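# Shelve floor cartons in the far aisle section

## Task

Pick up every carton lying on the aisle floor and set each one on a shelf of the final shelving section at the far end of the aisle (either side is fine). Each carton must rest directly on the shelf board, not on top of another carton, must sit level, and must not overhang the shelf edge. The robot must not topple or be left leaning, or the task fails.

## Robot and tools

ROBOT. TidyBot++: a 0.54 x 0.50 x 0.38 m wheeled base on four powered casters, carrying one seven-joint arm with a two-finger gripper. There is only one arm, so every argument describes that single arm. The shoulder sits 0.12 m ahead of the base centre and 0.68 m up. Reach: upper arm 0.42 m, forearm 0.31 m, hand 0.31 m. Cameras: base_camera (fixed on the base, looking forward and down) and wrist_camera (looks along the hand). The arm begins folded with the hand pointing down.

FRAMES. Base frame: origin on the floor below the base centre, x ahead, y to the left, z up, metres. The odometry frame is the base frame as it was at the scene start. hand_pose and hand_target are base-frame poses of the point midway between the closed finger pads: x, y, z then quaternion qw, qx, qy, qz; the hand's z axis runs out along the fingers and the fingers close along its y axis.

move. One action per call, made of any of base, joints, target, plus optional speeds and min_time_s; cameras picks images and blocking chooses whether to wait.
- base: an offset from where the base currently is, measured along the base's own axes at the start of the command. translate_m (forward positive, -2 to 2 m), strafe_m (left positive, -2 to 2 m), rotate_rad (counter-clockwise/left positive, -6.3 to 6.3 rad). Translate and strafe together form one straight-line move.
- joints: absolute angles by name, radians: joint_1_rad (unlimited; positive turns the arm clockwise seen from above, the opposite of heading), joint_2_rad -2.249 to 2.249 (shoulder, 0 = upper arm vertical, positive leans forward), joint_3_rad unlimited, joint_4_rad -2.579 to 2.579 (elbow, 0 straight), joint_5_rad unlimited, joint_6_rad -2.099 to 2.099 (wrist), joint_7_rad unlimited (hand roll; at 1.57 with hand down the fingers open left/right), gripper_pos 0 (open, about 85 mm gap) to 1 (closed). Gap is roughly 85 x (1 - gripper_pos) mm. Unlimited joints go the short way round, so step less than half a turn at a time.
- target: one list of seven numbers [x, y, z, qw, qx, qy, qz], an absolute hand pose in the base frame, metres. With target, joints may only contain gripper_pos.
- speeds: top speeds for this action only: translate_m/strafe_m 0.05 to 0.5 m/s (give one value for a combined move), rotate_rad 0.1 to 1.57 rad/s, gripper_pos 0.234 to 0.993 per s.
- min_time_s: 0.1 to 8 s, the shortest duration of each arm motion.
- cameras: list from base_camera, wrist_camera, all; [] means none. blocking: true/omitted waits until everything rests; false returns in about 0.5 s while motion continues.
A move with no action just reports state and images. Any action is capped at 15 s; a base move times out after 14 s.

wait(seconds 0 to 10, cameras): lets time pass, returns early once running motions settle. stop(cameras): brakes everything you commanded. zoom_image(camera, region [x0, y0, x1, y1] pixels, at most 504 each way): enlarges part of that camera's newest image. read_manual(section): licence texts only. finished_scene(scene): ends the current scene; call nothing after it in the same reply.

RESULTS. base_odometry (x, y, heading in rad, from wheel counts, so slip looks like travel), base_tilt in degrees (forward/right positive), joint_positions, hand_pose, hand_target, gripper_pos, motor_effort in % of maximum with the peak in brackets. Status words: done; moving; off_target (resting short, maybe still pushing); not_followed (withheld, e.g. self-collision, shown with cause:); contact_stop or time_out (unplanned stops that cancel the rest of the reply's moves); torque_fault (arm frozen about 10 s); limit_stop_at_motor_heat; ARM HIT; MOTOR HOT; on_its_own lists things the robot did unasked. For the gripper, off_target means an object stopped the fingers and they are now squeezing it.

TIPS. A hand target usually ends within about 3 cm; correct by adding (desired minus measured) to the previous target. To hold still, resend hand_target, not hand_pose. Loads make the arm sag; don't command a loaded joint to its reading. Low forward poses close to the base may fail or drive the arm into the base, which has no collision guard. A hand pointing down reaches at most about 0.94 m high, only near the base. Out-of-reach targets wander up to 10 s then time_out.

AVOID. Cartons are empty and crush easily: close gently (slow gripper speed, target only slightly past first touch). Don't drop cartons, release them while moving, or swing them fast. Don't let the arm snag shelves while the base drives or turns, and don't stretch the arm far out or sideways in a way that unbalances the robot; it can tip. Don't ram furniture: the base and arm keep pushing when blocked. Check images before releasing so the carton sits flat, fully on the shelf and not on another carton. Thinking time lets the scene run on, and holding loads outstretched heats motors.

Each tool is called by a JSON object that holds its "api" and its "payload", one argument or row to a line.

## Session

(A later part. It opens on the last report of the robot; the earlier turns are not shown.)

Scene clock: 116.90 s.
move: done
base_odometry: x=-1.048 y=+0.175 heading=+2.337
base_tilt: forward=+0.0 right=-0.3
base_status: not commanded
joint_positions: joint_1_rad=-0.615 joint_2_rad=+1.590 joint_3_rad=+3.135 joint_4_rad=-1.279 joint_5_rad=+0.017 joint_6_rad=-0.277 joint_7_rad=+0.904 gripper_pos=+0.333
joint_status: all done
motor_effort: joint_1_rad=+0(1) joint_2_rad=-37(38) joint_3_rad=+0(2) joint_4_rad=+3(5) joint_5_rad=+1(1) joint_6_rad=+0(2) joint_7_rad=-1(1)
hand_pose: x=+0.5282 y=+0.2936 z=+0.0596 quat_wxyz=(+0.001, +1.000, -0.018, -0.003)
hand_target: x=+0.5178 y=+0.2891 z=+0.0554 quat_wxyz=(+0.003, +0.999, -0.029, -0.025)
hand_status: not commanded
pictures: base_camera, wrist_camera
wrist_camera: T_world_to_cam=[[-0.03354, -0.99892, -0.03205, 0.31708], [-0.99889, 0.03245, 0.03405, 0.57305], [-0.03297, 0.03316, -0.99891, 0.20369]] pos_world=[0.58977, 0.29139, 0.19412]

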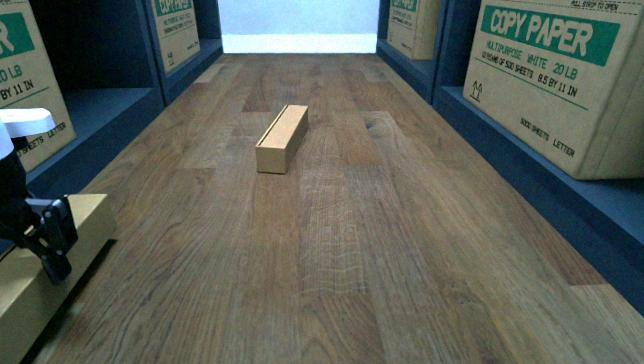

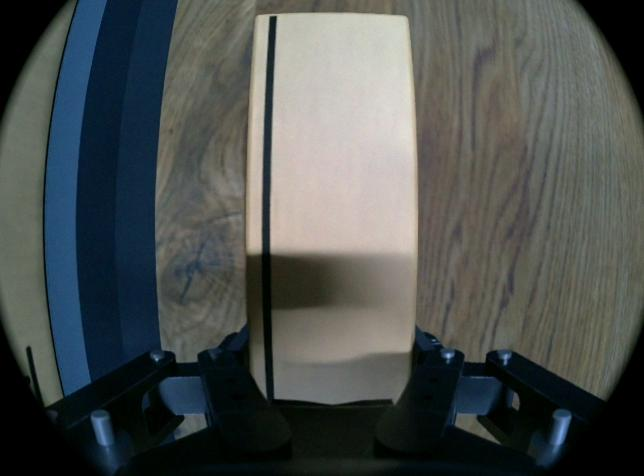

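{"api": "move", "payload": {
  "joints": {"joint_2_rad": 1.645, "joint_4_rad": -1.219, "joint_6_rad": -0.32},
  "min_time_s": 1.0
}}

{"api": "move", "payload": {
  "joints": {"joint_2_rad": 1.655, "joint_4_rad": -1.209},
  "min_time_s": 0.5,
  "cameras": ["base_camera"]
}}

Scene clock: 119.17 s.
move: done
base_odometry: x=-1.048 y=+0.175 heading=+2.337
base_tilt: forward=+0.0 right=-0.3
base_status: not commanded
joint_positions: joint_1_rad=-0.615 joint_2_rad=+1.633 joint_3_rad=+3.135 joint_4_rad=-1.234 joint_5_rad=+0.017 joint_6_rad=-0.280 joint_7_rad=+0.904 gripper_pos=+0.333
joint_status: all done
motor_effort: joint_1_rad=+0(1) joint_2_rad=-37(38) joint_3_rad=+0(1) joint_4_rad=+4(5) joint_5_rad=+0(1) joint_6_rad=+0(2) joint_7_rad=+0(1)
hand_pose: x=+0.5285 y=+0.2938 z=+0.0421 quat_wxyz=(+0.001, +1.000, -0.018, -0.002)
hand_target: x=+0.5180 y=+0.2892 z=+0.0376 quat_wxyz=(+0.002, +0.999, -0.029, -0.025)
hand_status: not commanded
pictures: none

Scene clock: 119.97 s.
move: done
base_odometry: x=-1.048 y=+0.175 heading=+2.337
base_tilt: forward=+0.0 right=-0.3
base_status: not commanded
joint_positions: joint_1_rad=-0.615 joint_2_rad=+1.641 joint_3_rad=+3.135 joint_4_rad=-1.223 joint_5_rad=+0.017 joint_6_rad=-0.280 joint_7_rad=+0.904 gripper_pos=+0.333
joint_status: all done
motor_effort: joint_1_rad=+0(1) joint_2_rad=-37(38) joint_3_rad=-1(1) joint_4_rad=+4(6) joint_5_rad=+1(1) joint_6_rad=-1(1) joint_7_rad=-1(1)
hand_pose: x=+0.5292 y=+0.2942 z=+0.0387 quat_wxyz=(+0.000, +1.000, -0.018, -0.002)
hand_target: x=+0.5178 y=+0.2890 z=+0.0334 quat_wxyz=(+0.002, +0.999, -0.029, -0.025)
hand_status: not commanded

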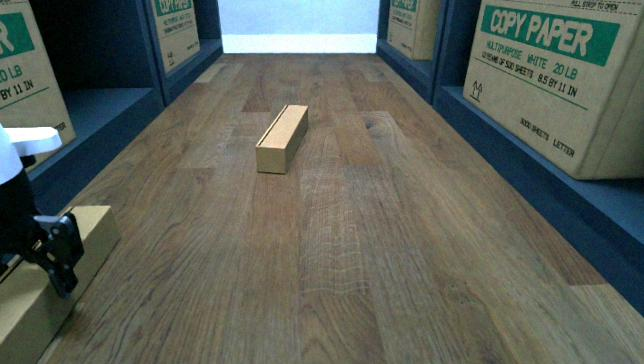

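{"api": "move", "payload": {
  "joints": {"joint_2_rad": 1.662, "joint_4_rad": -1.203},
  "min_time_s": 0.5,
  "cameras": ["base_camera"]
}}

{"api": "zoom_image", "payload": {
  "camera": "base_camera",
  "region": [0, 150, 200, 364]
}}

Scene clock: 121.43 s.
move: done
base_odometry: x=-1.048 y=+0.175 heading=+2.337
base_tilt: forward=+0.0 right=-0.3
base_status: not commanded
joint_positions: joint_1_rad=-0.615 joint_2_rad=+1.644 joint_3_rad=+3.135 joint_4_rad=-1.219 joint_5_rad=+0.017 joint_6_rad=-0.282 joint_7_rad=+0.904 gripper_pos=+0.333
joint_status: all done
motor_effort: joint_1_rad=+0(1) joint_2_rad=-36(37) joint_3_rad=+0(1) joint_4_rad=+4(6) joint_5_rad=+1(1) joint_6_rad=+0(1) joint_7_rad=-1(1)
hand_pose: x=+0.5295 y=+0.2944 z=+0.0377 quat_wxyz=(+0.000, +1.000, -0.018, -0.002)
hand_target: x=+0.5171 y=+0.2885 z=+0.0304 quat_wxyz=(+0.003, +0.999, -0.029, -0.025)
hand_status: not commanded

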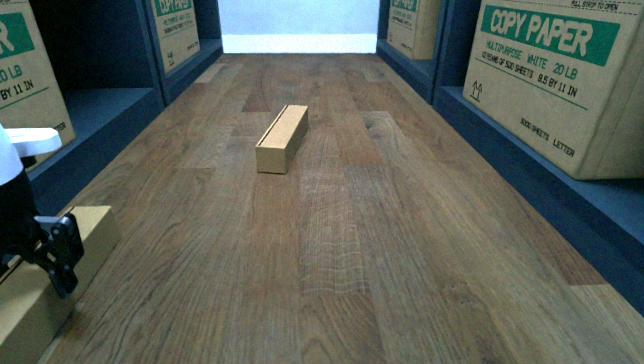

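Scaled by 2.355.

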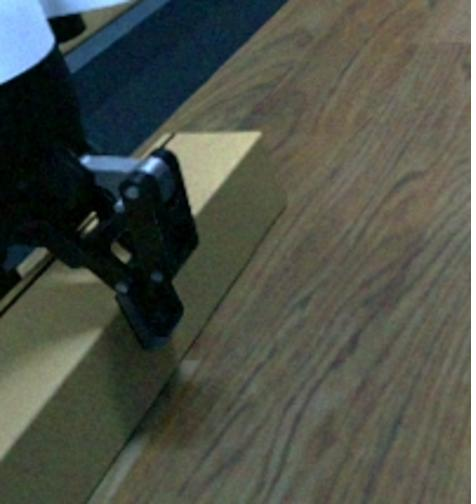

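{"api": "move", "payload": {
  "joints": {"gripper_pos": 0.15},
  "speeds": {"gripper_pos": 0.234}
}}

{"api": "move", "payload": {
  "joints": {"joint_2_rad": 1.43, "joint_4_rad": -1.40, "joint_6_rad": -0.26},
  "min_time_s": 1.5,
  "cameras": ["all"]
}}

Scene clock: 123.73 s.
move: done
base_odometry: x=-1.048 y=+0.175 heading=+2.337
base_tilt: forward=+0.0 right=-0.3
base_status: not commanded
joint_positions: joint_1_rad=-0.615 joint_2_rad=+1.646 joint_3_rad=+3.135 joint_4_rad=-1.218 joint_5_rad=+0.017 joint_6_rad=-0.282 joint_7_rad=+0.904 gripper_pos=+0.152
joint_status: all done
motor_effort: joint_1_rad=+0(1) joint_2_rad=-36(37) joint_3_rad=+0(1) joint_4_rad=+4(5) joint_5_rad=+1(1) joint_6_rad=-1(1) joint_7_rad=-1(1)
hand_pose: x=+0.5290 y=+0.2941 z=+0.0367 quat_wxyz=(+0.000, +1.000, -0.018, -0.002)
hand_target: x=+0.5171 y=+0.2885 z=+0.0304 quat_wxyz=(+0.003, +0.999, -0.029, -0.025)
hand_status: not commanded
pictures: none

Scene clock: 125.57 s.
move: done
base_odometry: x=-1.048 y=+0.175 heading=+2.337
base_tilt: forward=+0.0 right=-0.3
base_status: not commanded
joint_positions: joint_1_rad=-0.615 joint_2_rad=+1.477 joint_3_rad=+3.135 joint_4_rad=-1.386 joint_5_rad=+0.017 joint_6_rad=-0.282 joint_7_rad=+0.904 gripper_pos=+0.152
joint_status: all done
motor_effort: joint_1_rad=+0(1) joint_2_rad=-37(37) joint_3_rad=-1(1) joint_4_rad=+4(6) joint_5_rad=+0(1) joint_6_rad=-1(2) joint_7_rad=-1(1)
hand_pose: x=+0.5288 y=+0.2941 z=+0.1080 quat_wxyz=(+0.000, +1.000, -0.018, -0.002)
hand_target: x=+0.5484 y=+0.3094 z=+0.1310 quat_wxyz=(-0.025, +0.999, -0.028, +0.014)
hand_status: not commanded
pictures: base_camera, wrist_camera
wrist_camera: T_world_to_cam=[[-0.03291, -0.99891, -0.03322, 0.31896], [-0.99897, 0.03183, 0.03238, 0.57252], [-0.03129, 0.03425, -0.99892, 0.25083]] pos_world=[0.59027, 0.29179, 0.24262]

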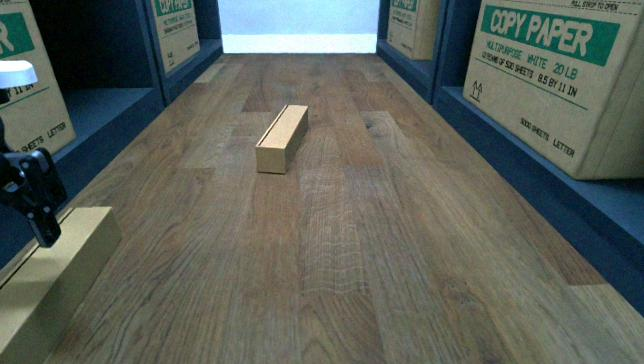

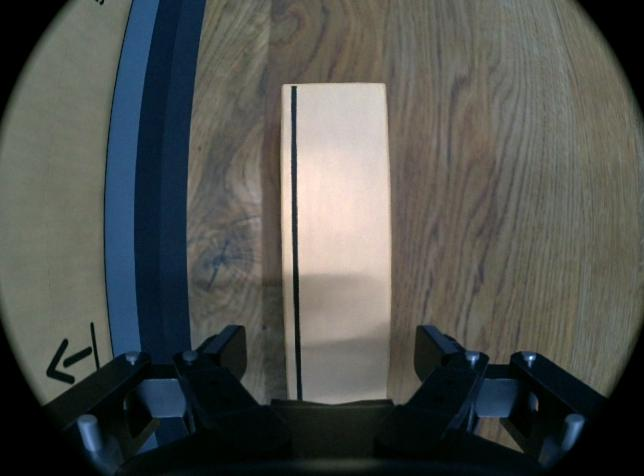

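{"api": "move", "payload": {
  "joints": {"joint_2_rad": 0.9, "joint_4_rad": -1.9, "joint_6_rad": -0.3},
  "min_time_s": 1.5
}}

{"api": "move", "payload": {
  "base": {"strafe_m": -0.08, "rotate_rad": -0.04},
  "joints": {"joint_1_rad": 0.0, "joint_2_rad": 0.3, "joint_4_rad": -2.3, "joint_6_rad": -0.54, "joint_7_rad": 1.57},
  "min_time_s": 2,
  "cameras": ["all"]
}}

Scene clock: 133.47 s.
move: done
base_odometry: x=-1.048 y=+0.175 heading=+2.337
base_tilt: forward=+0.0 right=-0.3
base_status: not commanded
joint_positions: joint_1_rad=-0.615 joint_2_rad=+0.942 joint_3_rad=+3.135 joint_4_rad=-1.884 joint_5_rad=+0.017 joint_6_rad=-0.282 joint_7_rad=+0.904 gripper_pos=+0.152
joint_status: all done
motor_effort: joint_1_rad=+0(1) joint_2_rad=-31(38) joint_3_rad=+0(1) joint_4_rad=+5(6) joint_5_rad=+1(1) joint_6_rad=+0(2) joint_7_rad=-1(1)
hand_pose: x=+0.4829 y=+0.2611 z=+0.3192 quat_wxyz=(-0.010, +1.000, -0.016, +0.013)
hand_target: x=+0.4816 y=+0.2630 z=+0.3364 quat_wxyz=(-0.021, +0.999, -0.024, +0.010)
hand_status: not commanded
pictures: none

Scene clock: 136.07 s.
move: done
base_odometry: x=-0.990 y=+0.230 heading=+2.297
base_tilt: forward=+0.0 right=-0.3
base_status: done
joint_positions: joint_1_rad=-0.017 joint_2_rad=+0.329 joint_3_rad=+3.132 joint_4_rad=-2.284 joint_5_rad=+0.015 joint_6_rad=-0.500 joint_7_rad=+1.524 gripper_pos=+0.152
joint_status: all done
motor_effort: joint_1_rad=+0(5) joint_2_rad=-18(33) joint_3_rad=+0(3) joint_4_rad=+8(9) joint_5_rad=+1(1) joint_6_rad=+0(2) joint_7_rad=+0(1)
hand_pose: x=+0.4223 y=+0.0074 z=+0.4975 quat_wxyz=(+0.002, +1.000, -0.004, +0.015)
hand_target: x=+0.4057 y=+0.0117 z=+0.5033 quat_wxyz=(-0.011, +1.000, -0.009, +0.001)
hand_status: not commanded
pictures: base_camera, wrist_camera
wrist_camera: T_world_to_cam=[[-0.00438, -0.99953, -0.03047, 0.02863], [-0.99999, 0.00439, -0.00041, 0.47952], [0.00054, 0.03047, -0.99953, 0.63339]] pos_world=[0.4793, 0.00721, 0.63416]

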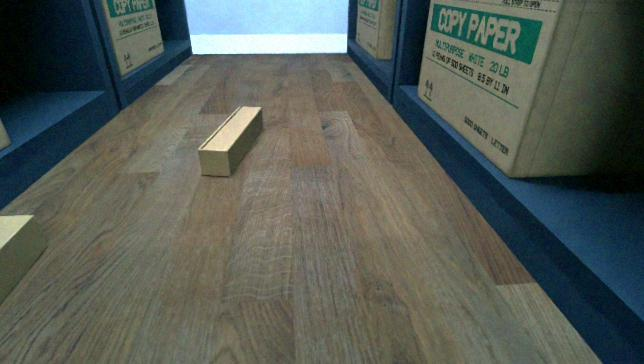

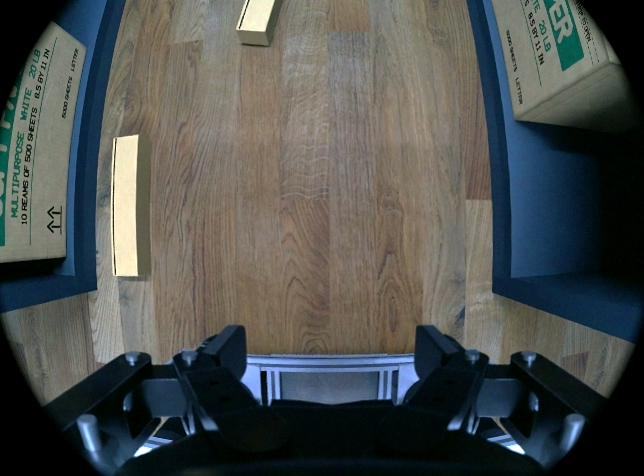

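{"api": "move", "payload": {
  "base": {"translate_m": 0.4, "strafe_m": 0.03},
  "cameras": ["all"]
}}

Scene clock: 156.77 s.
move: done
base_odometry: x=-1.278 y=+0.510 heading=+2.297
base_tilt: forward=+0.0 right=-0.3
base_status: done
joint_positions: joint_1_rad=-0.016 joint_2_rad=+0.323 joint_3_rad=+3.132 joint_4_rad=-2.289 joint_5_rad=+0.015 joint_6_rad=-0.507 joint_7_rad=+1.526 gripper_pos=+0.152
joint_status: not commanded
motor_effort: joint_1_rad=+0(1) joint_2_rad=-18(20) joint_3_rad=+0(1) joint_4_rad=+8(10) joint_5_rad=+1(1) joint_6_rad=+0(2) joint_7_rad=+0(1)
hand_pose: x=+0.4180 y=+0.0073 z=+0.4981 quat_wxyz=(+0.002, +1.000, -0.003, +0.011)
hand_target: x=+0.4057 y=+0.0117 z=+0.5033 quat_wxyz=(-0.011, +1.000, -0.009, +0.001)
hand_status: not commanded
pictures: base_camera, wrist_camera
wrist_camera: T_world_to_cam=[[-0.00349, -0.99954, -0.03013, 0.02789], [-0.99997, 0.0033, 0.00647, 0.47176], [-0.00637, 0.03015, -0.99952, 0.63685]] pos_world=[0.4759, 0.00711, 0.63433]

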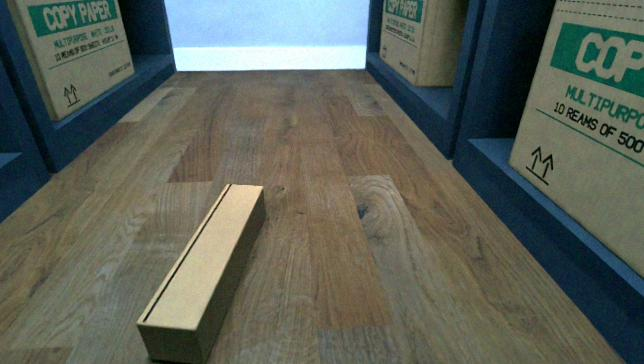

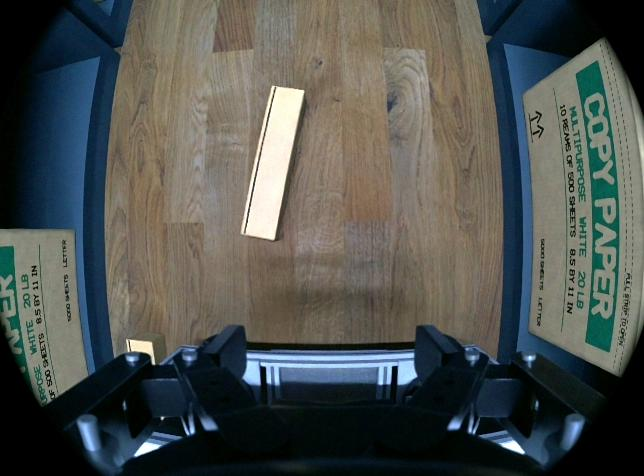

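{"api": "move", "payload": {
  "base": {"translate_m": -0.1},
  "joints": {"joint_1_rad": -0.494, "joint_2_rad": 1.69, "joint_3_rad": 3.155, "joint_4_rad": -1.682, "joint_5_rad": -0.607, "joint_6_rad": 1.02, "joint_7_rad": 1.352, "gripper_pos": 0.0},
  "min_time_s": 2.5,
  "cameras": ["all"]
}}

Scene clock: 168.57 s.
move: done
base_odometry: x=-1.212 y=+0.435 heading=+2.297
base_tilt: forward=+0.0 right=-0.3
base_status: done
joint_positions: joint_1_rad=-0.475 joint_2_rad=+1.680 joint_3_rad=+3.139 joint_4_rad=-1.696 joint_5_rad=-0.551 joint_6_rad=+0.966 joint_7_rad=+1.397 gripper_pos=+0.000
joint_status: all done
motor_effort: joint_1_rad=+0(2) joint_2_rad=-32(35) joint_3_rad=+2(3) joint_4_rad=-1(10) joint_5_rad=+0(2) joint_6_rad=+6(7) joint_7_rad=-1(2)
hand_pose: x=+0.6384 y=+0.1191 z=+0.1069 quat_wxyz=(+0.035, +0.922, -0.088, +0.374)
hand_target: x=+0.6523 y=+0.1092 z=+0.1192 quat_wxyz=(+0.040, +0.904, -0.116, +0.409)
hand_status: not commanded
pictures: base_camera, wrist_camera
wrist_camera: T_world_to_cam=[[-0.1634, -0.98627, -0.02378, 0.2285], [-0.72412, 0.13627, -0.67608, 0.57538], [0.67004, -0.09325, -0.73645, -0.20138]] pos_world=[0.58891, 0.12818, 0.24613]

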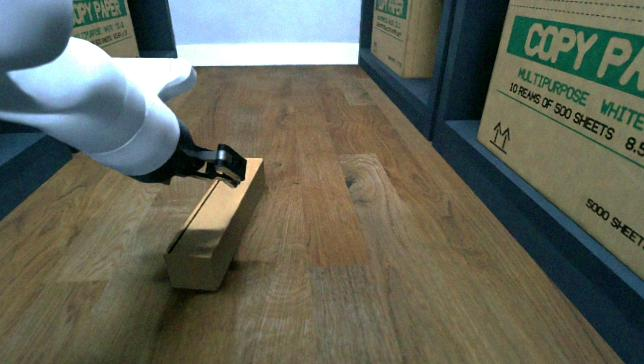

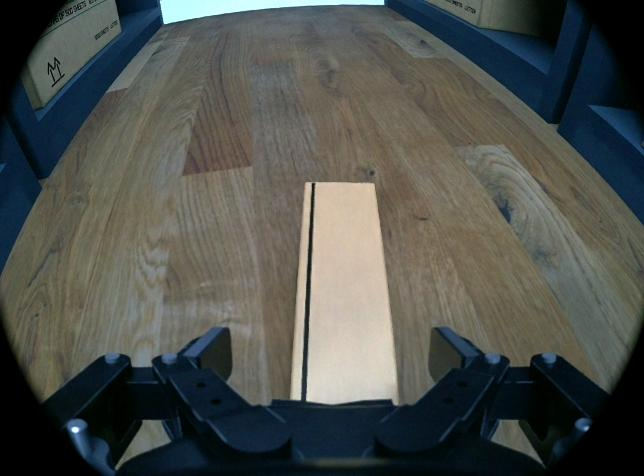

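{"api": "move", "payload": {
  "joints": {"joint_1_rad": -0.447, "joint_2_rad": 1.8625, "joint_4_rad": -1.463, "joint_5_rad": -0.62, "joint_6_rad": 0.9, "joint_7_rad": 1.472},
  "min_time_s": 2,
  "cameras": ["all"]
}}

Scene clock: 176.07 s.
move: done
base_odometry: x=-1.212 y=+0.435 heading=+2.297
base_tilt: forward=+0.0 right=-0.3
base_status: not commanded
joint_positions: joint_1_rad=-0.466 joint_2_rad=+1.853 joint_3_rad=+3.142 joint_4_rad=-1.472 joint_5_rad=-0.573 joint_6_rad=+0.937 joint_7_rad=+1.429 gripper_pos=+0.000
joint_status: all done
motor_effort: joint_1_rad=+1(2) joint_2_rad=-31(33) joint_3_rad=+1(3) joint_4_rad=+1(2) joint_5_rad=+0(2) joint_6_rad=+6(7) joint_7_rad=-1(2)
hand_pose: x=+0.6444 y=+0.1135 z=+0.0356 quat_wxyz=(+0.038, +0.919, -0.092, +0.382)
hand_target: x=+0.6387 y=+0.0862 z=+0.0269 quat_wxyz=(+0.066, +0.923, -0.099, +0.367)
hand_status: not commanded
pictures: base_camera, wrist_camera
wrist_camera: T_world_to_cam=[[-0.17311, -0.98463, -0.02311, 0.22823], [-0.71216, 0.14135, -0.68764, 0.52446], [0.68034, -0.10257, -0.72569, -0.26449]] pos_world=[0.59295, 0.12346, 0.17398]

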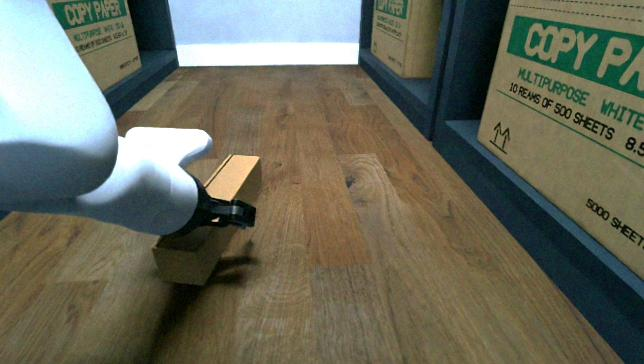

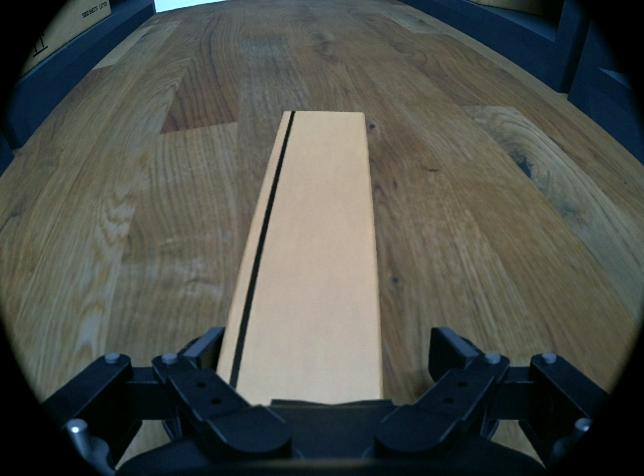

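{"api": "zoom_image", "payload": {
  "camera": "base_camera",
  "region": [130, 130, 300, 300]
}}

{"api": "zoom_image", "payload": {
  "camera": "wrist_camera",
  "region": [180, 250, 480, 450]
}}

Scaled by 2.965.

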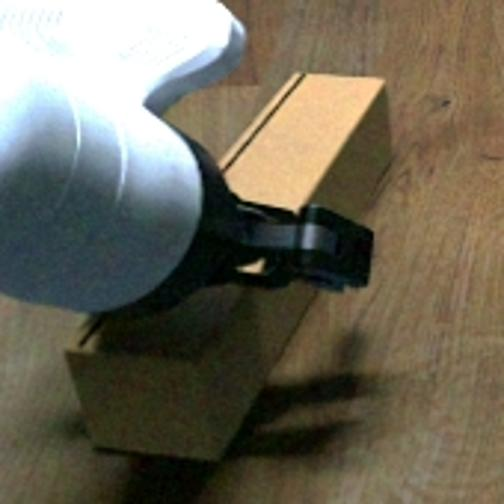

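Scaled by 1.680.

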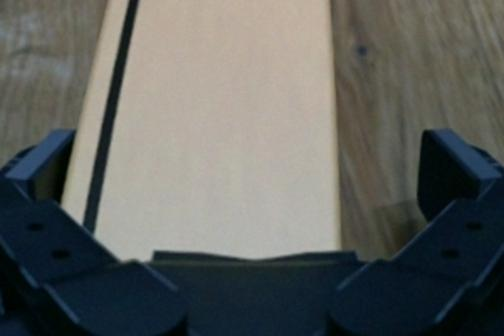

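{"api": "move", "payload": {
  "joints": {"joint_1_rad": -0.528, "joint_4_rad": -1.44, "joint_5_rad": -0.692, "joint_6_rad": 0.869, "joint_7_rad": 1.481},
  "min_time_s": 1.5,
  "cameras": ["all"]
}}

Scene clock: 188.17 s.
move: done
base_odometry: x=-1.212 y=+0.435 heading=+2.297
base_tilt: forward=+0.0 right=-0.3
base_status: not commanded
joint_positions: joint_1_rad=-0.510 joint_2_rad=+1.853 joint_3_rad=+3.142 joint_4_rad=-1.454 joint_5_rad=-0.636 joint_6_rad=+0.909 joint_7_rad=+1.437 gripper_pos=+0.000
joint_status: all done
motor_effort: joint_1_rad=+0(2) joint_2_rad=-32(32) joint_3_rad=+1(3) joint_4_rad=+0(2) joint_5_rad=+0(2) joint_6_rad=+6(7) joint_7_rad=-1(2)
hand_pose: x=+0.6397 y=+0.1255 z=+0.0332 quat_wxyz=(+0.043, +0.920, -0.099, +0.378)
hand_target: x=+0.6316 y=+0.1173 z=+0.0246 quat_wxyz=(+0.064, +0.924, -0.093, +0.365)
hand_status: not commanded
pictures: base_camera, wrist_camera
wrist_camera: T_world_to_cam=[[-0.1886, -0.98189, -0.01805, 0.24863], [-0.71502, 0.1499, -0.68285, 0.51838], [0.67319, -0.11588, -0.73034, -0.25536]] pos_world=[0.58944, 0.13683, 0.17196]

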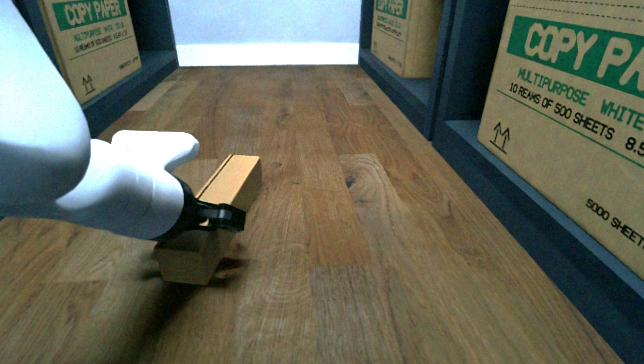

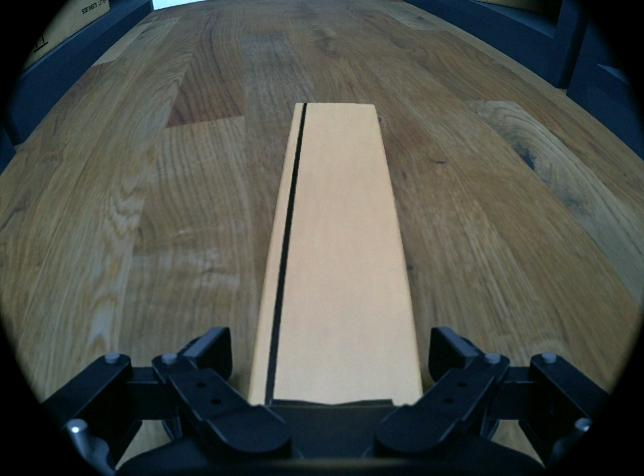

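{"api": "move", "payload": {
  "joints": {"gripper_pos": 0.31},
  "speeds": {"gripper_pos": 0.3}
}}

{"api": "move", "payload": {
  "joints": {"gripper_pos": 0.338},
  "speeds": {"gripper_pos": 0.234},
  "cameras": ["wrist_camera"]
}}

Scene clock: 190.67 s.
move: done
base_odometry: x=-1.212 y=+0.435 heading=+2.297
base_tilt: forward=+0.0 right=-0.3
base_status: not commanded
joint_positions: joint_1_rad=-0.510 joint_2_rad=+1.853 joint_3_rad=+3.142 joint_4_rad=-1.454 joint_5_rad=-0.638 joint_6_rad=+0.909 joint_7_rad=+1.437 gripper_pos=+0.311
joint_status: all done
motor_effort: joint_1_rad=+0(1) joint_2_rad=-31(32) joint_3_rad=+1(3) joint_4_rad=+0(1) joint_5_rad=+0(1) joint_6_rad=+6(6) joint_7_rad=-1(1)
hand_pose: x=+0.6397 y=+0.1252 z=+0.0332 quat_wxyz=(+0.043, +0.919, -0.099, +0.378)
hand_target: x=+0.6316 y=+0.1173 z=+0.0246 quat_wxyz=(+0.064, +0.924, -0.093, +0.365)
hand_status: not commanded
pictures: none

Scene clock: 191.70 s.
move: done
base_odometry: x=-1.212 y=+0.435 heading=+2.297
base_tilt: forward=+0.0 right=-0.3
base_status: not commanded
joint_positions: joint_1_rad=-0.511 joint_2_rad=+1.853 joint_3_rad=+3.142 joint_4_rad=-1.454 joint_5_rad=-0.640 joint_6_rad=+0.909 joint_7_rad=+1.437 gripper_pos=+0.337
joint_status: all done
motor_effort: joint_1_rad=+1(2) joint_2_rad=-29(32) joint_3_rad=+2(3) joint_4_rad=+1(2) joint_5_rad=+0(0) joint_6_rad=+4(6) joint_7_rad=+0(1)
hand_pose: x=+0.6395 y=+0.1249 z=+0.0333 quat_wxyz=(+0.044, +0.919, -0.100, +0.378)
hand_target: x=+0.6316 y=+0.1173 z=+0.0246 quat_wxyz=(+0.064, +0.924, -0.093, +0.365)
hand_status: not commanded
wrist_camera: T_world_to_cam=[[-0.19134, -0.98137, -0.01729, 0.2497], [-0.71442, 0.15132, -0.68316, 0.51778], [0.67305, -0.11836, -0.73006, -0.25488]] pos_world=[0.58924, 0.13653, 0.17196]

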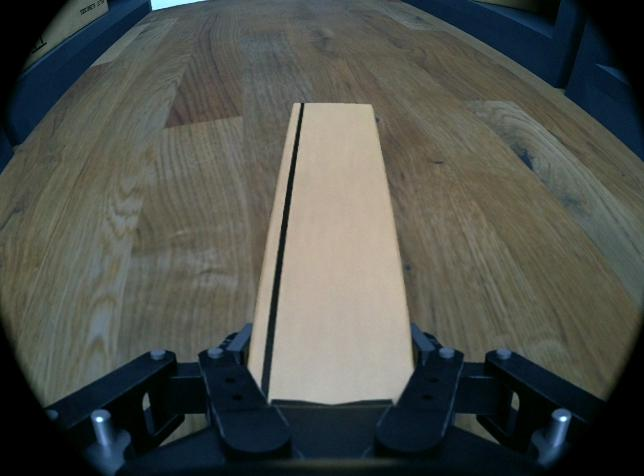

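{"api": "move", "payload": {
  "joints": {"gripper_pos": 0.345},
  "speeds": {"gripper_pos": 0.234}
}}

{"api": "move", "payload": {
  "joints": {"joint_2_rad": 1.77},
  "min_time_s": 1.5,
  "cameras": ["all"]
}}

Scene clock: 193.37 s.
move: done
base_odometry: x=-1.212 y=+0.435 heading=+2.297
base_tilt: forward=+0.0 right=-0.3
base_status: not commanded
joint_positions: joint_1_rad=-0.511 joint_2_rad=+1.853 joint_3_rad=+3.142 joint_4_rad=-1.454 joint_5_rad=-0.641 joint_6_rad=+0.909 joint_7_rad=+1.437 gripper_pos=+0.341
joint_status: all done
motor_effort: joint_1_rad=+1(2) joint_2_rad=-29(29) joint_3_rad=+1(2) joint_4_rad=+1(1) joint_5_rad=+0(1) joint_6_rad=+4(4) joint_7_rad=-1(1)
hand_pose: x=+0.6395 y=+0.1249 z=+0.0333 quat_wxyz=(+0.044, +0.919, -0.100, +0.378)
hand_target: x=+0.6316 y=+0.1173 z=+0.0246 quat_wxyz=(+0.064, +0.924, -0.093, +0.365)
hand_status: not commanded
pictures: none

Scene clock: 195.23 s.
move: done
base_odometry: x=-1.212 y=+0.435 heading=+2.297
base_tilt: forward=+0.0 right=-0.3
base_status: not commanded
joint_positions: joint_1_rad=-0.511 joint_2_rad=+1.817 joint_3_rad=+3.142 joint_4_rad=-1.452 joint_5_rad=-0.641 joint_6_rad=+0.902 joint_7_rad=+1.437 gripper_pos=+0.341
joint_status: all done
motor_effort: joint_1_rad=+1(2) joint_2_rad=-33(33) joint_3_rad=+2(3) joint_4_rad=+1(2) joint_5_rad=+0(1) joint_6_rad=+6(7) joint_7_rad=-1(1)
hand_pose: x=+0.6592 y=+0.1368 z=+0.0512 quat_wxyz=(+0.034, +0.915, -0.104, +0.389)
hand_target: x=+0.6822 y=+0.1468 z=+0.0737 quat_wxyz=(+0.039, +0.910, -0.104, +0.399)
hand_status: not commanded
pictures: base_camera, wrist_camera
wrist_camera: T_world_to_cam=[[-0.19151, -0.98063, -0.04111, 0.26661], [-0.69597, 0.16522, -0.69881, 0.52902], [0.69206, -0.10522, -0.71413, -0.26878]] pos_world=[0.60526, 0.14576, 0.1887]

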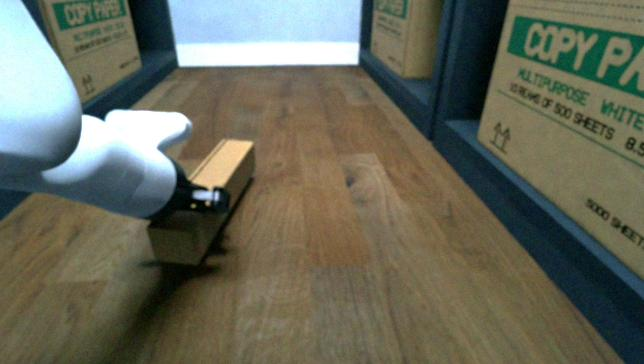

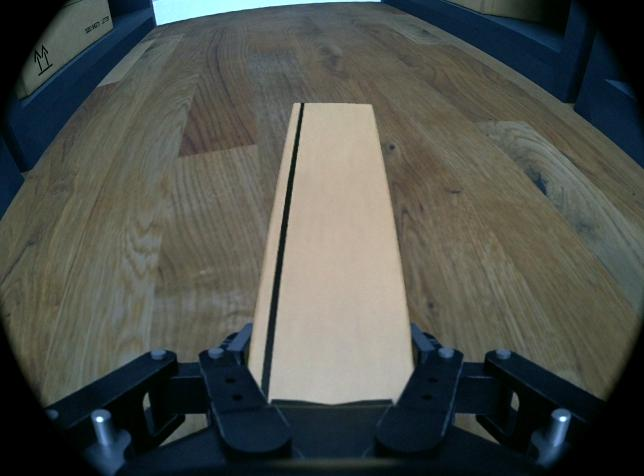

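{"api": "move", "payload": {
  "joints": {"joint_1_rad": 0.018, "joint_2_rad": 0.25, "joint_4_rad": -2.324, "joint_5_rad": 0.05, "joint_6_rad": 0.19, "joint_7_rad": 1.615},
  "min_time_s": 3,
  "cameras": ["all"]
}}

Scene clock: 202.40 s.
move: done
base_odometry: x=-1.212 y=+0.435 heading=+2.297
base_tilt: forward=+0.0 right=-0.3
base_status: not commanded
joint_positions: joint_1_rad=-0.001 joint_2_rad=+0.284 joint_3_rad=+3.143 joint_4_rad=-2.306 joint_5_rad=-0.006 joint_6_rad=+0.230 joint_7_rad=+1.570 gripper_pos=+0.341
joint_status: all done
motor_effort: joint_1_rad=+0(2) joint_2_rad=-21(37) joint_3_rad=+0(3) joint_4_rad=+12(13) joint_5_rad=+0(3) joint_6_rad=+6(8) joint_7_rad=-1(2)
hand_pose: x=+0.6210 y=+0.0012 z=+0.5972 quat_wxyz=(-0.001, +0.925, -0.003, +0.381)
hand_target: x=+0.6060 y=-0.0111 z=+0.5982 quat_wxyz=(+0.020, +0.929, +0.031, +0.369)
hand_status: not commanded
pictures: base_camera, wrist_camera
wrist_camera: T_world_to_cam=[[0.02039, -0.99947, -0.02548, 0.00786], [-0.72955, 0.00255, -0.68392, 0.91855], [0.68362, 0.03254, -0.72911, 0.14736]] pos_world=[0.56923, 0.00072, 0.73586]

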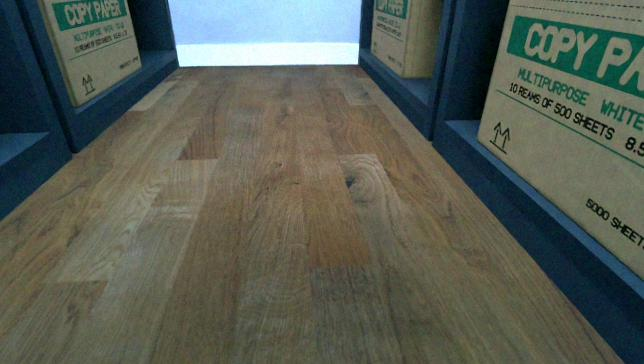

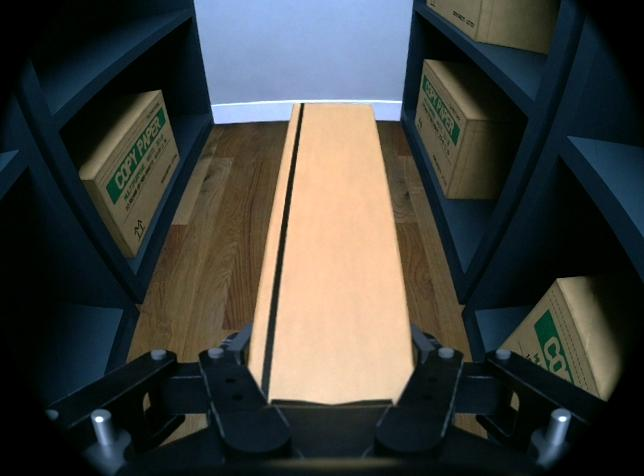

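{"api": "zoom_image", "payload": {
  "camera": "wrist_camera",
  "region": [0, 0, 300, 320]
}}

Scaled by 1.575.

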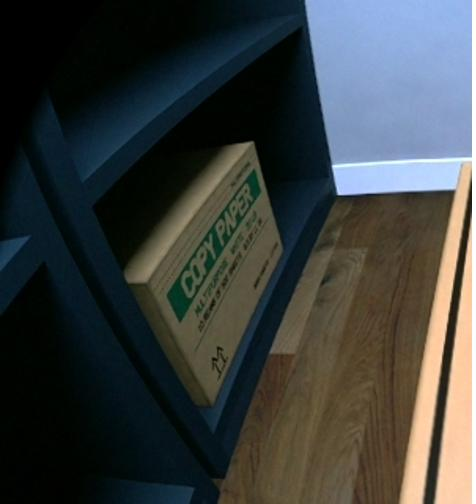

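{"api": "move", "payload": {
  "joints": {"joint_2_rad": -0.125, "joint_4_rad": -2.466, "joint_6_rad": -0.05},
  "base": {"translate_m": 0.75, "strafe_m": -0.02},
  "min_time_s": 1.5,
  "cameras": ["all"]
}}

Scene clock: 219.00 s.
move: done
base_odometry: x=-1.695 y=+1.009 heading=+2.297
base_tilt: forward=+0.0 right=-0.3
base_status: done
joint_positions: joint_1_rad=+0.001 joint_2_rad=-0.099 joint_3_rad=+3.144 joint_4_rad=-2.447 joint_5_rad=-0.004 joint_6_rad=-0.013 joint_7_rad=+1.571 gripper_pos=+0.341
joint_status: all done
motor_effort: joint_1_rad=+0(2) joint_2_rad=-11(21) joint_3_rad=+1(2) joint_4_rad=+14(15) joint_5_rad=+1(1) joint_6_rad=+6(8) joint_7_rad=+0(1)
hand_pose: x=+0.5207 y=+0.0001 z=+0.6589 quat_wxyz=(+0.000, +0.925, -0.003, +0.380)
hand_target: x=+0.5045 y=-0.0115 z=+0.6528 quat_wxyz=(+0.023, +0.930, +0.028, +0.366)
hand_status: not commanded
pictures: base_camera, wrist_camera
wrist_camera: T_world_to_cam=[[0.0198, -0.99949, -0.02494, 0.01042], [-0.73047, 0.00257, -0.68294, 0.88744], [0.68266, 0.03174, -0.73005, 0.26207]] pos_world=[0.46913, -0.00018, 0.79766]

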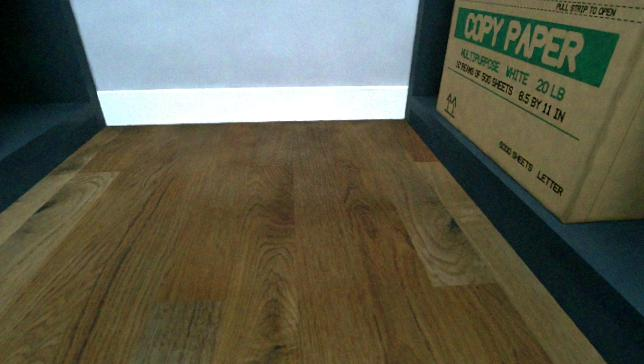

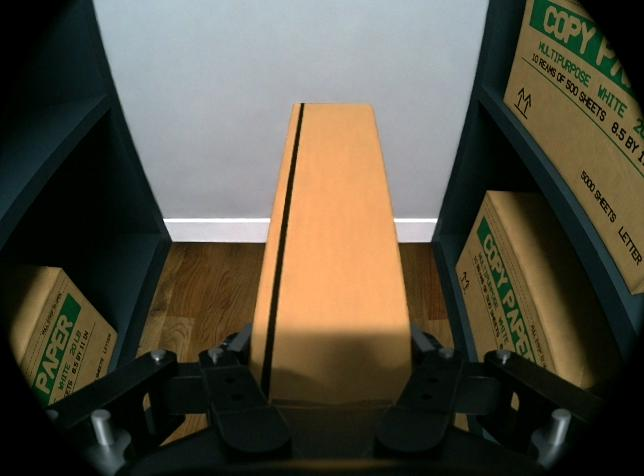

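{"api": "zoom_image", "payload": {
  "camera": "wrist_camera",
  "region": [0, 0, 200, 360]
}}

Scaled by 1.400.

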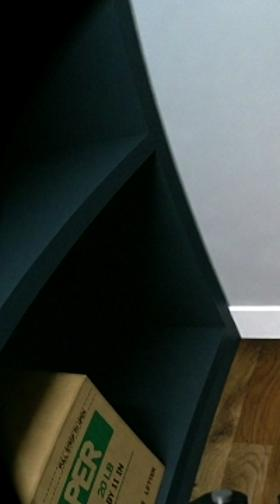

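{"api": "move", "payload": {
  "base": {"translate_m": 0.36},
  "speeds": {"translate_m": 0.3}
}}

{"api": "move", "payload": {
  "joints": {"joint_1_rad": -1.588},
  "min_time_s": 3,
  "cameras": ["all"]
}}

Scene clock: 227.87 s.
move: done
base_odometry: x=-1.934 y=+1.278 heading=+2.297
base_tilt: forward=+0.0 right=-0.3
base_status: done
joint_positions: joint_1_rad=+0.001 joint_2_rad=-0.109 joint_3_rad=+3.144 joint_4_rad=-2.452 joint_5_rad=-0.004 joint_6_rad=-0.017 joint_7_rad=+1.571 gripper_pos=+0.341
joint_status: not commanded
motor_effort: joint_1_rad=+0(1) joint_2_rad=-11(13) joint_3_rad=+0(2) joint_4_rad=+15(16) joint_5_rad=+0(1) joint_6_rad=+6(7) joint_7_rad=-1(1)
hand_pose: x=+0.5176 y=+0.0001 z=+0.6596 quat_wxyz=(+0.000, +0.925, -0.003, +0.381)
hand_target: x=+0.5045 y=-0.0115 z=+0.6528 quat_wxyz=(+0.023, +0.930, +0.028, +0.366)
hand_status: not commanded
pictures: none

Scene clock: 231.17 s.
move: done
base_odometry: x=-1.934 y=+1.278 heading=+2.297
base_tilt: forward=+0.0 right=-0.3
base_status: not commanded
joint_positions: joint_1_rad=-1.569 joint_2_rad=-0.109 joint_3_rad=+3.145 joint_4_rad=-2.452 joint_5_rad=-0.004 joint_6_rad=-0.017 joint_7_rad=+1.571 gripper_pos=+0.341
joint_status: all done
motor_effort: joint_1_rad=+0(2) joint_2_rad=-11(11) joint_3_rad=+0(2) joint_4_rad=+14(15) joint_5_rad=+1(1) joint_6_rad=+7(7) joint_7_rad=-1(1)
hand_pose: x=+0.1194 y=+0.3987 z=+0.6596 quat_wxyz=(-0.269, +0.656, +0.651, +0.269)
hand_target: x=+0.1169 y=+0.3857 z=+0.6528 quat_wxyz=(-0.247, +0.625, +0.689, +0.271)
hand_status: not commanded
pictures: base_camera, wrist_camera
wrist_camera: T_world_to_cam=[[0.99952, 0.01861, -0.02498, -0.10605], [-0.00348, -0.73004, -0.6834, 0.79929], [-0.03096, 0.68315, -0.72962, 0.34905]] pos_world=[0.11959, 0.34703, 0.79826]

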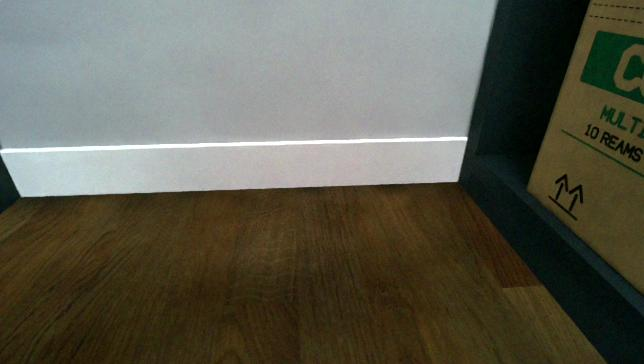

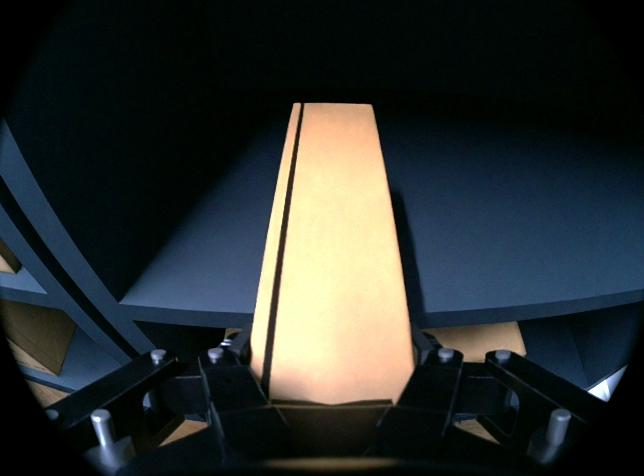

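{"api": "zoom_image", "payload": {
  "camera": "wrist_camera",
  "region": [100, 220, 300, 400]
}}

{"api": "zoom_image", "payload": {
  "camera": "wrist_camera",
  "region": [380, 220, 644, 420]
}}

Scaled by 2.520.

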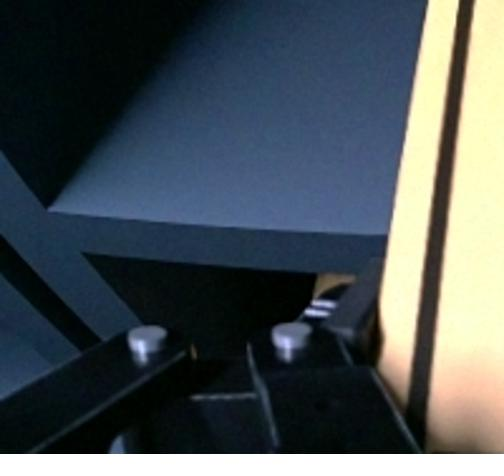

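Scaled by 1.909.

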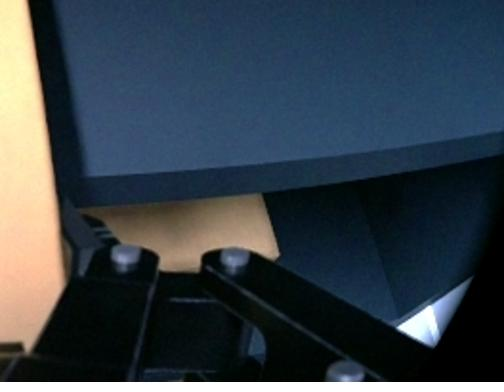

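{"api": "move", "payload": {
  "joints": {"joint_2_rad": 0.454, "joint_4_rad": -1.77, "joint_6_rad": -0.168},
  "min_time_s": 2,
  "cameras": ["wrist_camera"]
}}

Scene clock: 238.50 s.
move: done
base_odometry: x=-1.934 y=+1.278 heading=+2.297
base_tilt: forward=+0.0 right=-0.3
base_status: not commanded
joint_positions: joint_1_rad=-1.569 joint_2_rad=+0.448 joint_3_rad=+3.145 joint_4_rad=-1.788 joint_5_rad=-0.004 joint_6_rad=-0.130 joint_7_rad=+1.571 gripper_pos=+0.341
joint_status: all done
motor_effort: joint_1_rad=+0(1) joint_2_rad=-29(30) joint_3_rad=+0(2) joint_4_rad=+15(16) joint_5_rad=+0(1) joint_6_rad=+6(7) joint_7_rad=-1(1)
hand_pose: x=+0.1202 y=+0.6476 z=+0.6449 quat_wxyz=(-0.267, +0.657, +0.652, +0.268)
hand_target: x=+0.1172 y=+0.6464 z=+0.6410 quat_wxyz=(-0.242, +0.625, +0.689, +0.275)
hand_status: not commanded
wrist_camera: T_world_to_cam=[[0.99953, 0.01908, -0.02381, -0.11294], [-0.00219, -0.73355, -0.67964, 0.97066], [-0.03043, 0.67937, -0.73316, 0.173]] pos_world=[0.12028, 0.59664, 0.78384]

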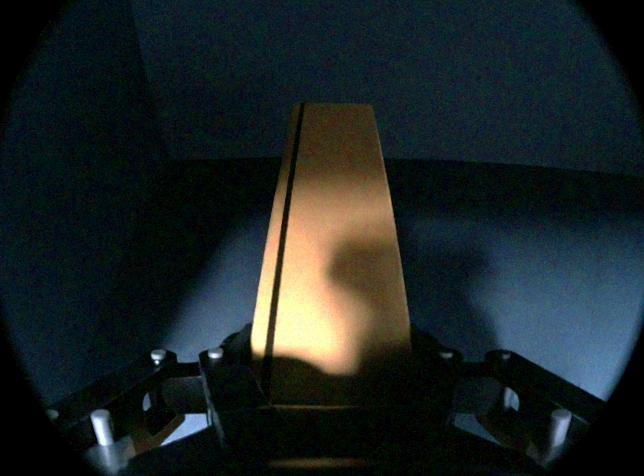

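{"api": "move", "payload": {
  "joints": {"joint_2_rad": 0.534, "joint_4_rad": -1.86, "joint_6_rad": 0.05},
  "min_time_s": 1.5
}}

{"api": "move", "payload": {
  "joints": {"joint_2_rad": 0.59, "joint_4_rad": -1.889, "joint_6_rad": 0.136},
  "min_time_s": 1.5,
  "cameras": ["wrist_camera"]
}}

Scene clock: 243.27 s.
move: done
base_odometry: x=-1.934 y=+1.278 heading=+2.297
base_tilt: forward=+0.0 right=-0.3
base_status: not commanded
joint_positions: joint_1_rad=-1.569 joint_2_rad=+0.523 joint_3_rad=+3.145 joint_4_rad=-1.840 joint_5_rad=-0.004 joint_6_rad=-0.006 joint_7_rad=+1.571 gripper_pos=+0.341
joint_status: all done
motor_effort: joint_1_rad=+1(1) joint_2_rad=-30(31) joint_3_rad=-1(2) joint_4_rad=+14(17) joint_5_rad=+1(1) joint_6_rad=+6(7) joint_7_rad=-1(1)
hand_pose: x=+0.1204 y=+0.6483 z=+0.5996 quat_wxyz=(-0.266, +0.657, +0.653, +0.267)
hand_target: x=+0.1138 y=+0.6508 z=+0.5959 quat_wxyz=(-0.261, +0.617, +0.685, +0.288)
hand_status: not commanded
pictures: none

Scene clock: 245.07 s.
move: done
base_odometry: x=-1.934 y=+1.278 heading=+2.297
base_tilt: forward=+0.0 right=-0.3
base_status: not commanded
joint_positions: joint_1_rad=-1.569 joint_2_rad=+0.577 joint_3_rad=+3.145 joint_4_rad=-1.868 joint_5_rad=-0.004 joint_6_rad=+0.081 joint_7_rad=+1.571 gripper_pos=+0.341
joint_status: all done
motor_effort: joint_1_rad=+1(1) joint_2_rad=-31(32) joint_3_rad=+0(1) joint_4_rad=+13(16) joint_5_rad=+1(1) joint_6_rad=+6(8) joint_7_rad=-1(1)
hand_pose: x=+0.1205 y=+0.6495 z=+0.5714 quat_wxyz=(-0.267, +0.657, +0.652, +0.269)
hand_target: x=+0.1125 y=+0.6505 z=+0.5662 quat_wxyz=(-0.262, +0.616, +0.685, +0.287)
hand_status: not commanded
wrist_camera: T_world_to_cam=[[0.99956, 0.01878, -0.02286, -0.11542], [-0.00181, -0.73258, -0.68068, 0.92207], [-0.02953, 0.68042, -0.73223, 0.11657]] pos_world=[0.12048, 0.59834, 0.71035]

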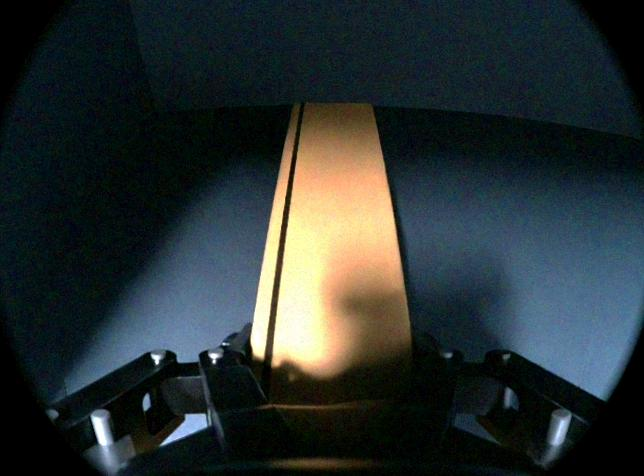

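{"api": "move", "payload": {
  "joints": {"joint_2_rad": 0.61, "joint_4_rad": -1.9, "joint_6_rad": 0.168},
  "min_time_s": 0.8
}}

{"api": "move", "payload": {
  "joints": {"joint_2_rad": 0.63, "joint_4_rad": -1.908, "joint_6_rad": 0.196},
  "min_time_s": 0.8
}}

{"api": "move", "payload": {
  "joints": {"joint_2_rad": 0.642, "joint_4_rad": -1.913, "joint_6_rad": 0.213},
  "min_time_s": 0.6,
  "cameras": ["wrist_camera"]
}}

Scene clock: 247.80 s.
move: done
base_odometry: x=-1.934 y=+1.278 heading=+2.297
base_tilt: forward=+0.0 right=-0.3
base_status: not commanded
joint_positions: joint_1_rad=-1.569 joint_2_rad=+0.585 joint_3_rad=+3.145 joint_4_rad=-1.876 joint_5_rad=-0.004 joint_6_rad=+0.115 joint_7_rad=+1.571 gripper_pos=+0.341
joint_status: all done
motor_effort: joint_1_rad=+1(1) joint_2_rad=-29(31) joint_3_rad=-1(1) joint_4_rad=+12(14) joint_5_rad=+0(1) joint_6_rad=+6(7) joint_7_rad=+0(1)
hand_pose: x=+0.1205 y=+0.6526 z=+0.5702 quat_wxyz=(-0.273, +0.654, +0.650, +0.275)
hand_target: x=+0.1120 y=+0.6499 z=+0.5558 quat_wxyz=(-0.263, +0.616, +0.685, +0.287)
hand_status: not commanded
pictures: none

Scene clock: 248.90 s.
move: done
base_odometry: x=-1.934 y=+1.278 heading=+2.297
base_tilt: forward=+0.0 right=-0.3
base_status: not commanded
joint_positions: joint_1_rad=-1.569 joint_2_rad=+0.593 joint_3_rad=+3.145 joint_4_rad=-1.880 joint_5_rad=-0.004 joint_6_rad=+0.147 joint_7_rad=+1.571 gripper_pos=+0.341
joint_status: all done
motor_effort: joint_1_rad=+0(1) joint_2_rad=-27(29) joint_3_rad=+1(1) joint_4_rad=+12(14) joint_5_rad=+1(1) joint_6_rad=+5(7) joint_7_rad=+0(1)
hand_pose: x=+0.1206 y=+0.6568 z=+0.5709 quat_wxyz=(-0.280, +0.651, +0.647, +0.281)
hand_target: x=+0.1116 y=+0.6496 z=+0.5459 quat_wxyz=(-0.264, +0.616, +0.685, +0.286)
hand_status: not commanded
pictures: none

Scene clock: 249.80 s.
move: done
base_odometry: x=-1.934 y=+1.278 heading=+2.297
base_tilt: forward=+0.0 right=-0.3
base_status: not commanded
joint_positions: joint_1_rad=-1.569 joint_2_rad=+0.597 joint_3_rad=+3.145 joint_4_rad=-1.883 joint_5_rad=-0.004 joint_6_rad=+0.167 joint_7_rad=+1.571 gripper_pos=+0.341
joint_status: all done
motor_effort: joint_1_rad=+0(1) joint_2_rad=-26(28) joint_3_rad=+0(1) joint_4_rad=+11(13) joint_5_rad=+0(1) joint_6_rad=+5(6) joint_7_rad=+0(1)
hand_pose: x=+0.1206 y=+0.6592 z=+0.5714 quat_wxyz=(-0.284, +0.649, +0.645, +0.286)
hand_target: x=+0.1113 y=+0.6492 z=+0.5398 quat_wxyz=(-0.264, +0.615, +0.685, +0.286)
hand_status: not commanded
wrist_camera: T_world_to_cam=[[0.99958, 0.02018, -0.02101, -0.11769], [-0.00101, -0.69657, -0.71749, 0.9263], [-0.02911, 0.7172, -0.69625, 0.06501]] pos_world=[0.12048, 0.60098, 0.7074]

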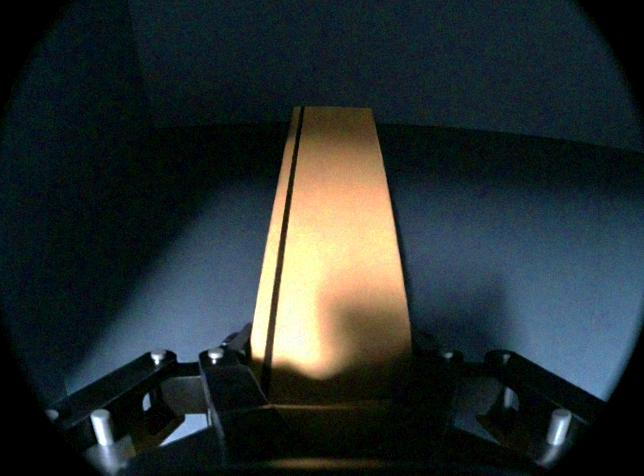

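{"api": "move", "payload": {
  "joints": {"joint_2_rad": 0.61, "joint_4_rad": -1.898, "joint_6_rad": 0.05},
  "min_time_s": 1.0,
  "cameras": ["wrist_camera"]
}}

Scene clock: 252.77 s.
move: done
base_odometry: x=-1.934 y=+1.278 heading=+2.297
base_tilt: forward=+0.0 right=-0.3
base_status: not commanded
joint_positions: joint_1_rad=-1.569 joint_2_rad=+0.596 joint_3_rad=+3.145 joint_4_rad=-1.868 joint_5_rad=-0.003 joint_6_rad=+0.129 joint_7_rad=+1.572 gripper_pos=+0.341
joint_status: all done
motor_effort: joint_1_rad=+1(1) joint_2_rad=-23(27) joint_3_rad=+0(1) joint_4_rad=+5(12) joint_5_rad=+0(1) joint_6_rad=+0(6) joint_7_rad=-1(1)
hand_pose: x=+0.1205 y=+0.6580 z=+0.5696 quat_wxyz=(-0.277, +0.652, +0.648, +0.278)
hand_target: x=+0.1141 y=+0.6238 z=+0.5319 quat_wxyz=(-0.225, +0.631, +0.700, +0.249)
hand_status: not commanded
wrist_camera: T_world_to_cam=[[0.99957, 0.02013, -0.02131, -0.1174], [-0.00061, -0.71243, -0.70174, 0.92565], [-0.02931, 0.70146, -0.71211, 0.08407]] pos_world=[0.12037, 0.60285, 0.70694]

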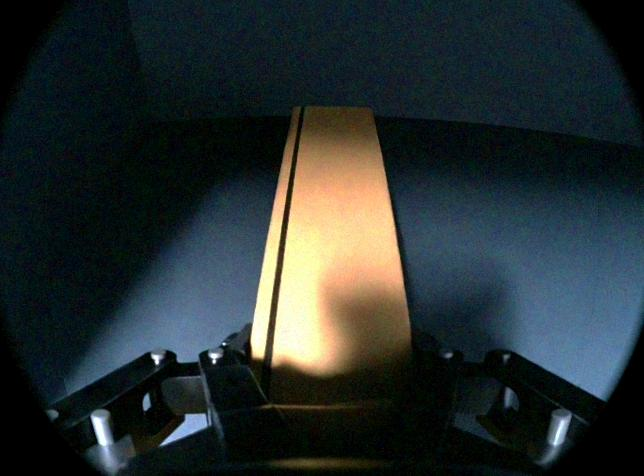

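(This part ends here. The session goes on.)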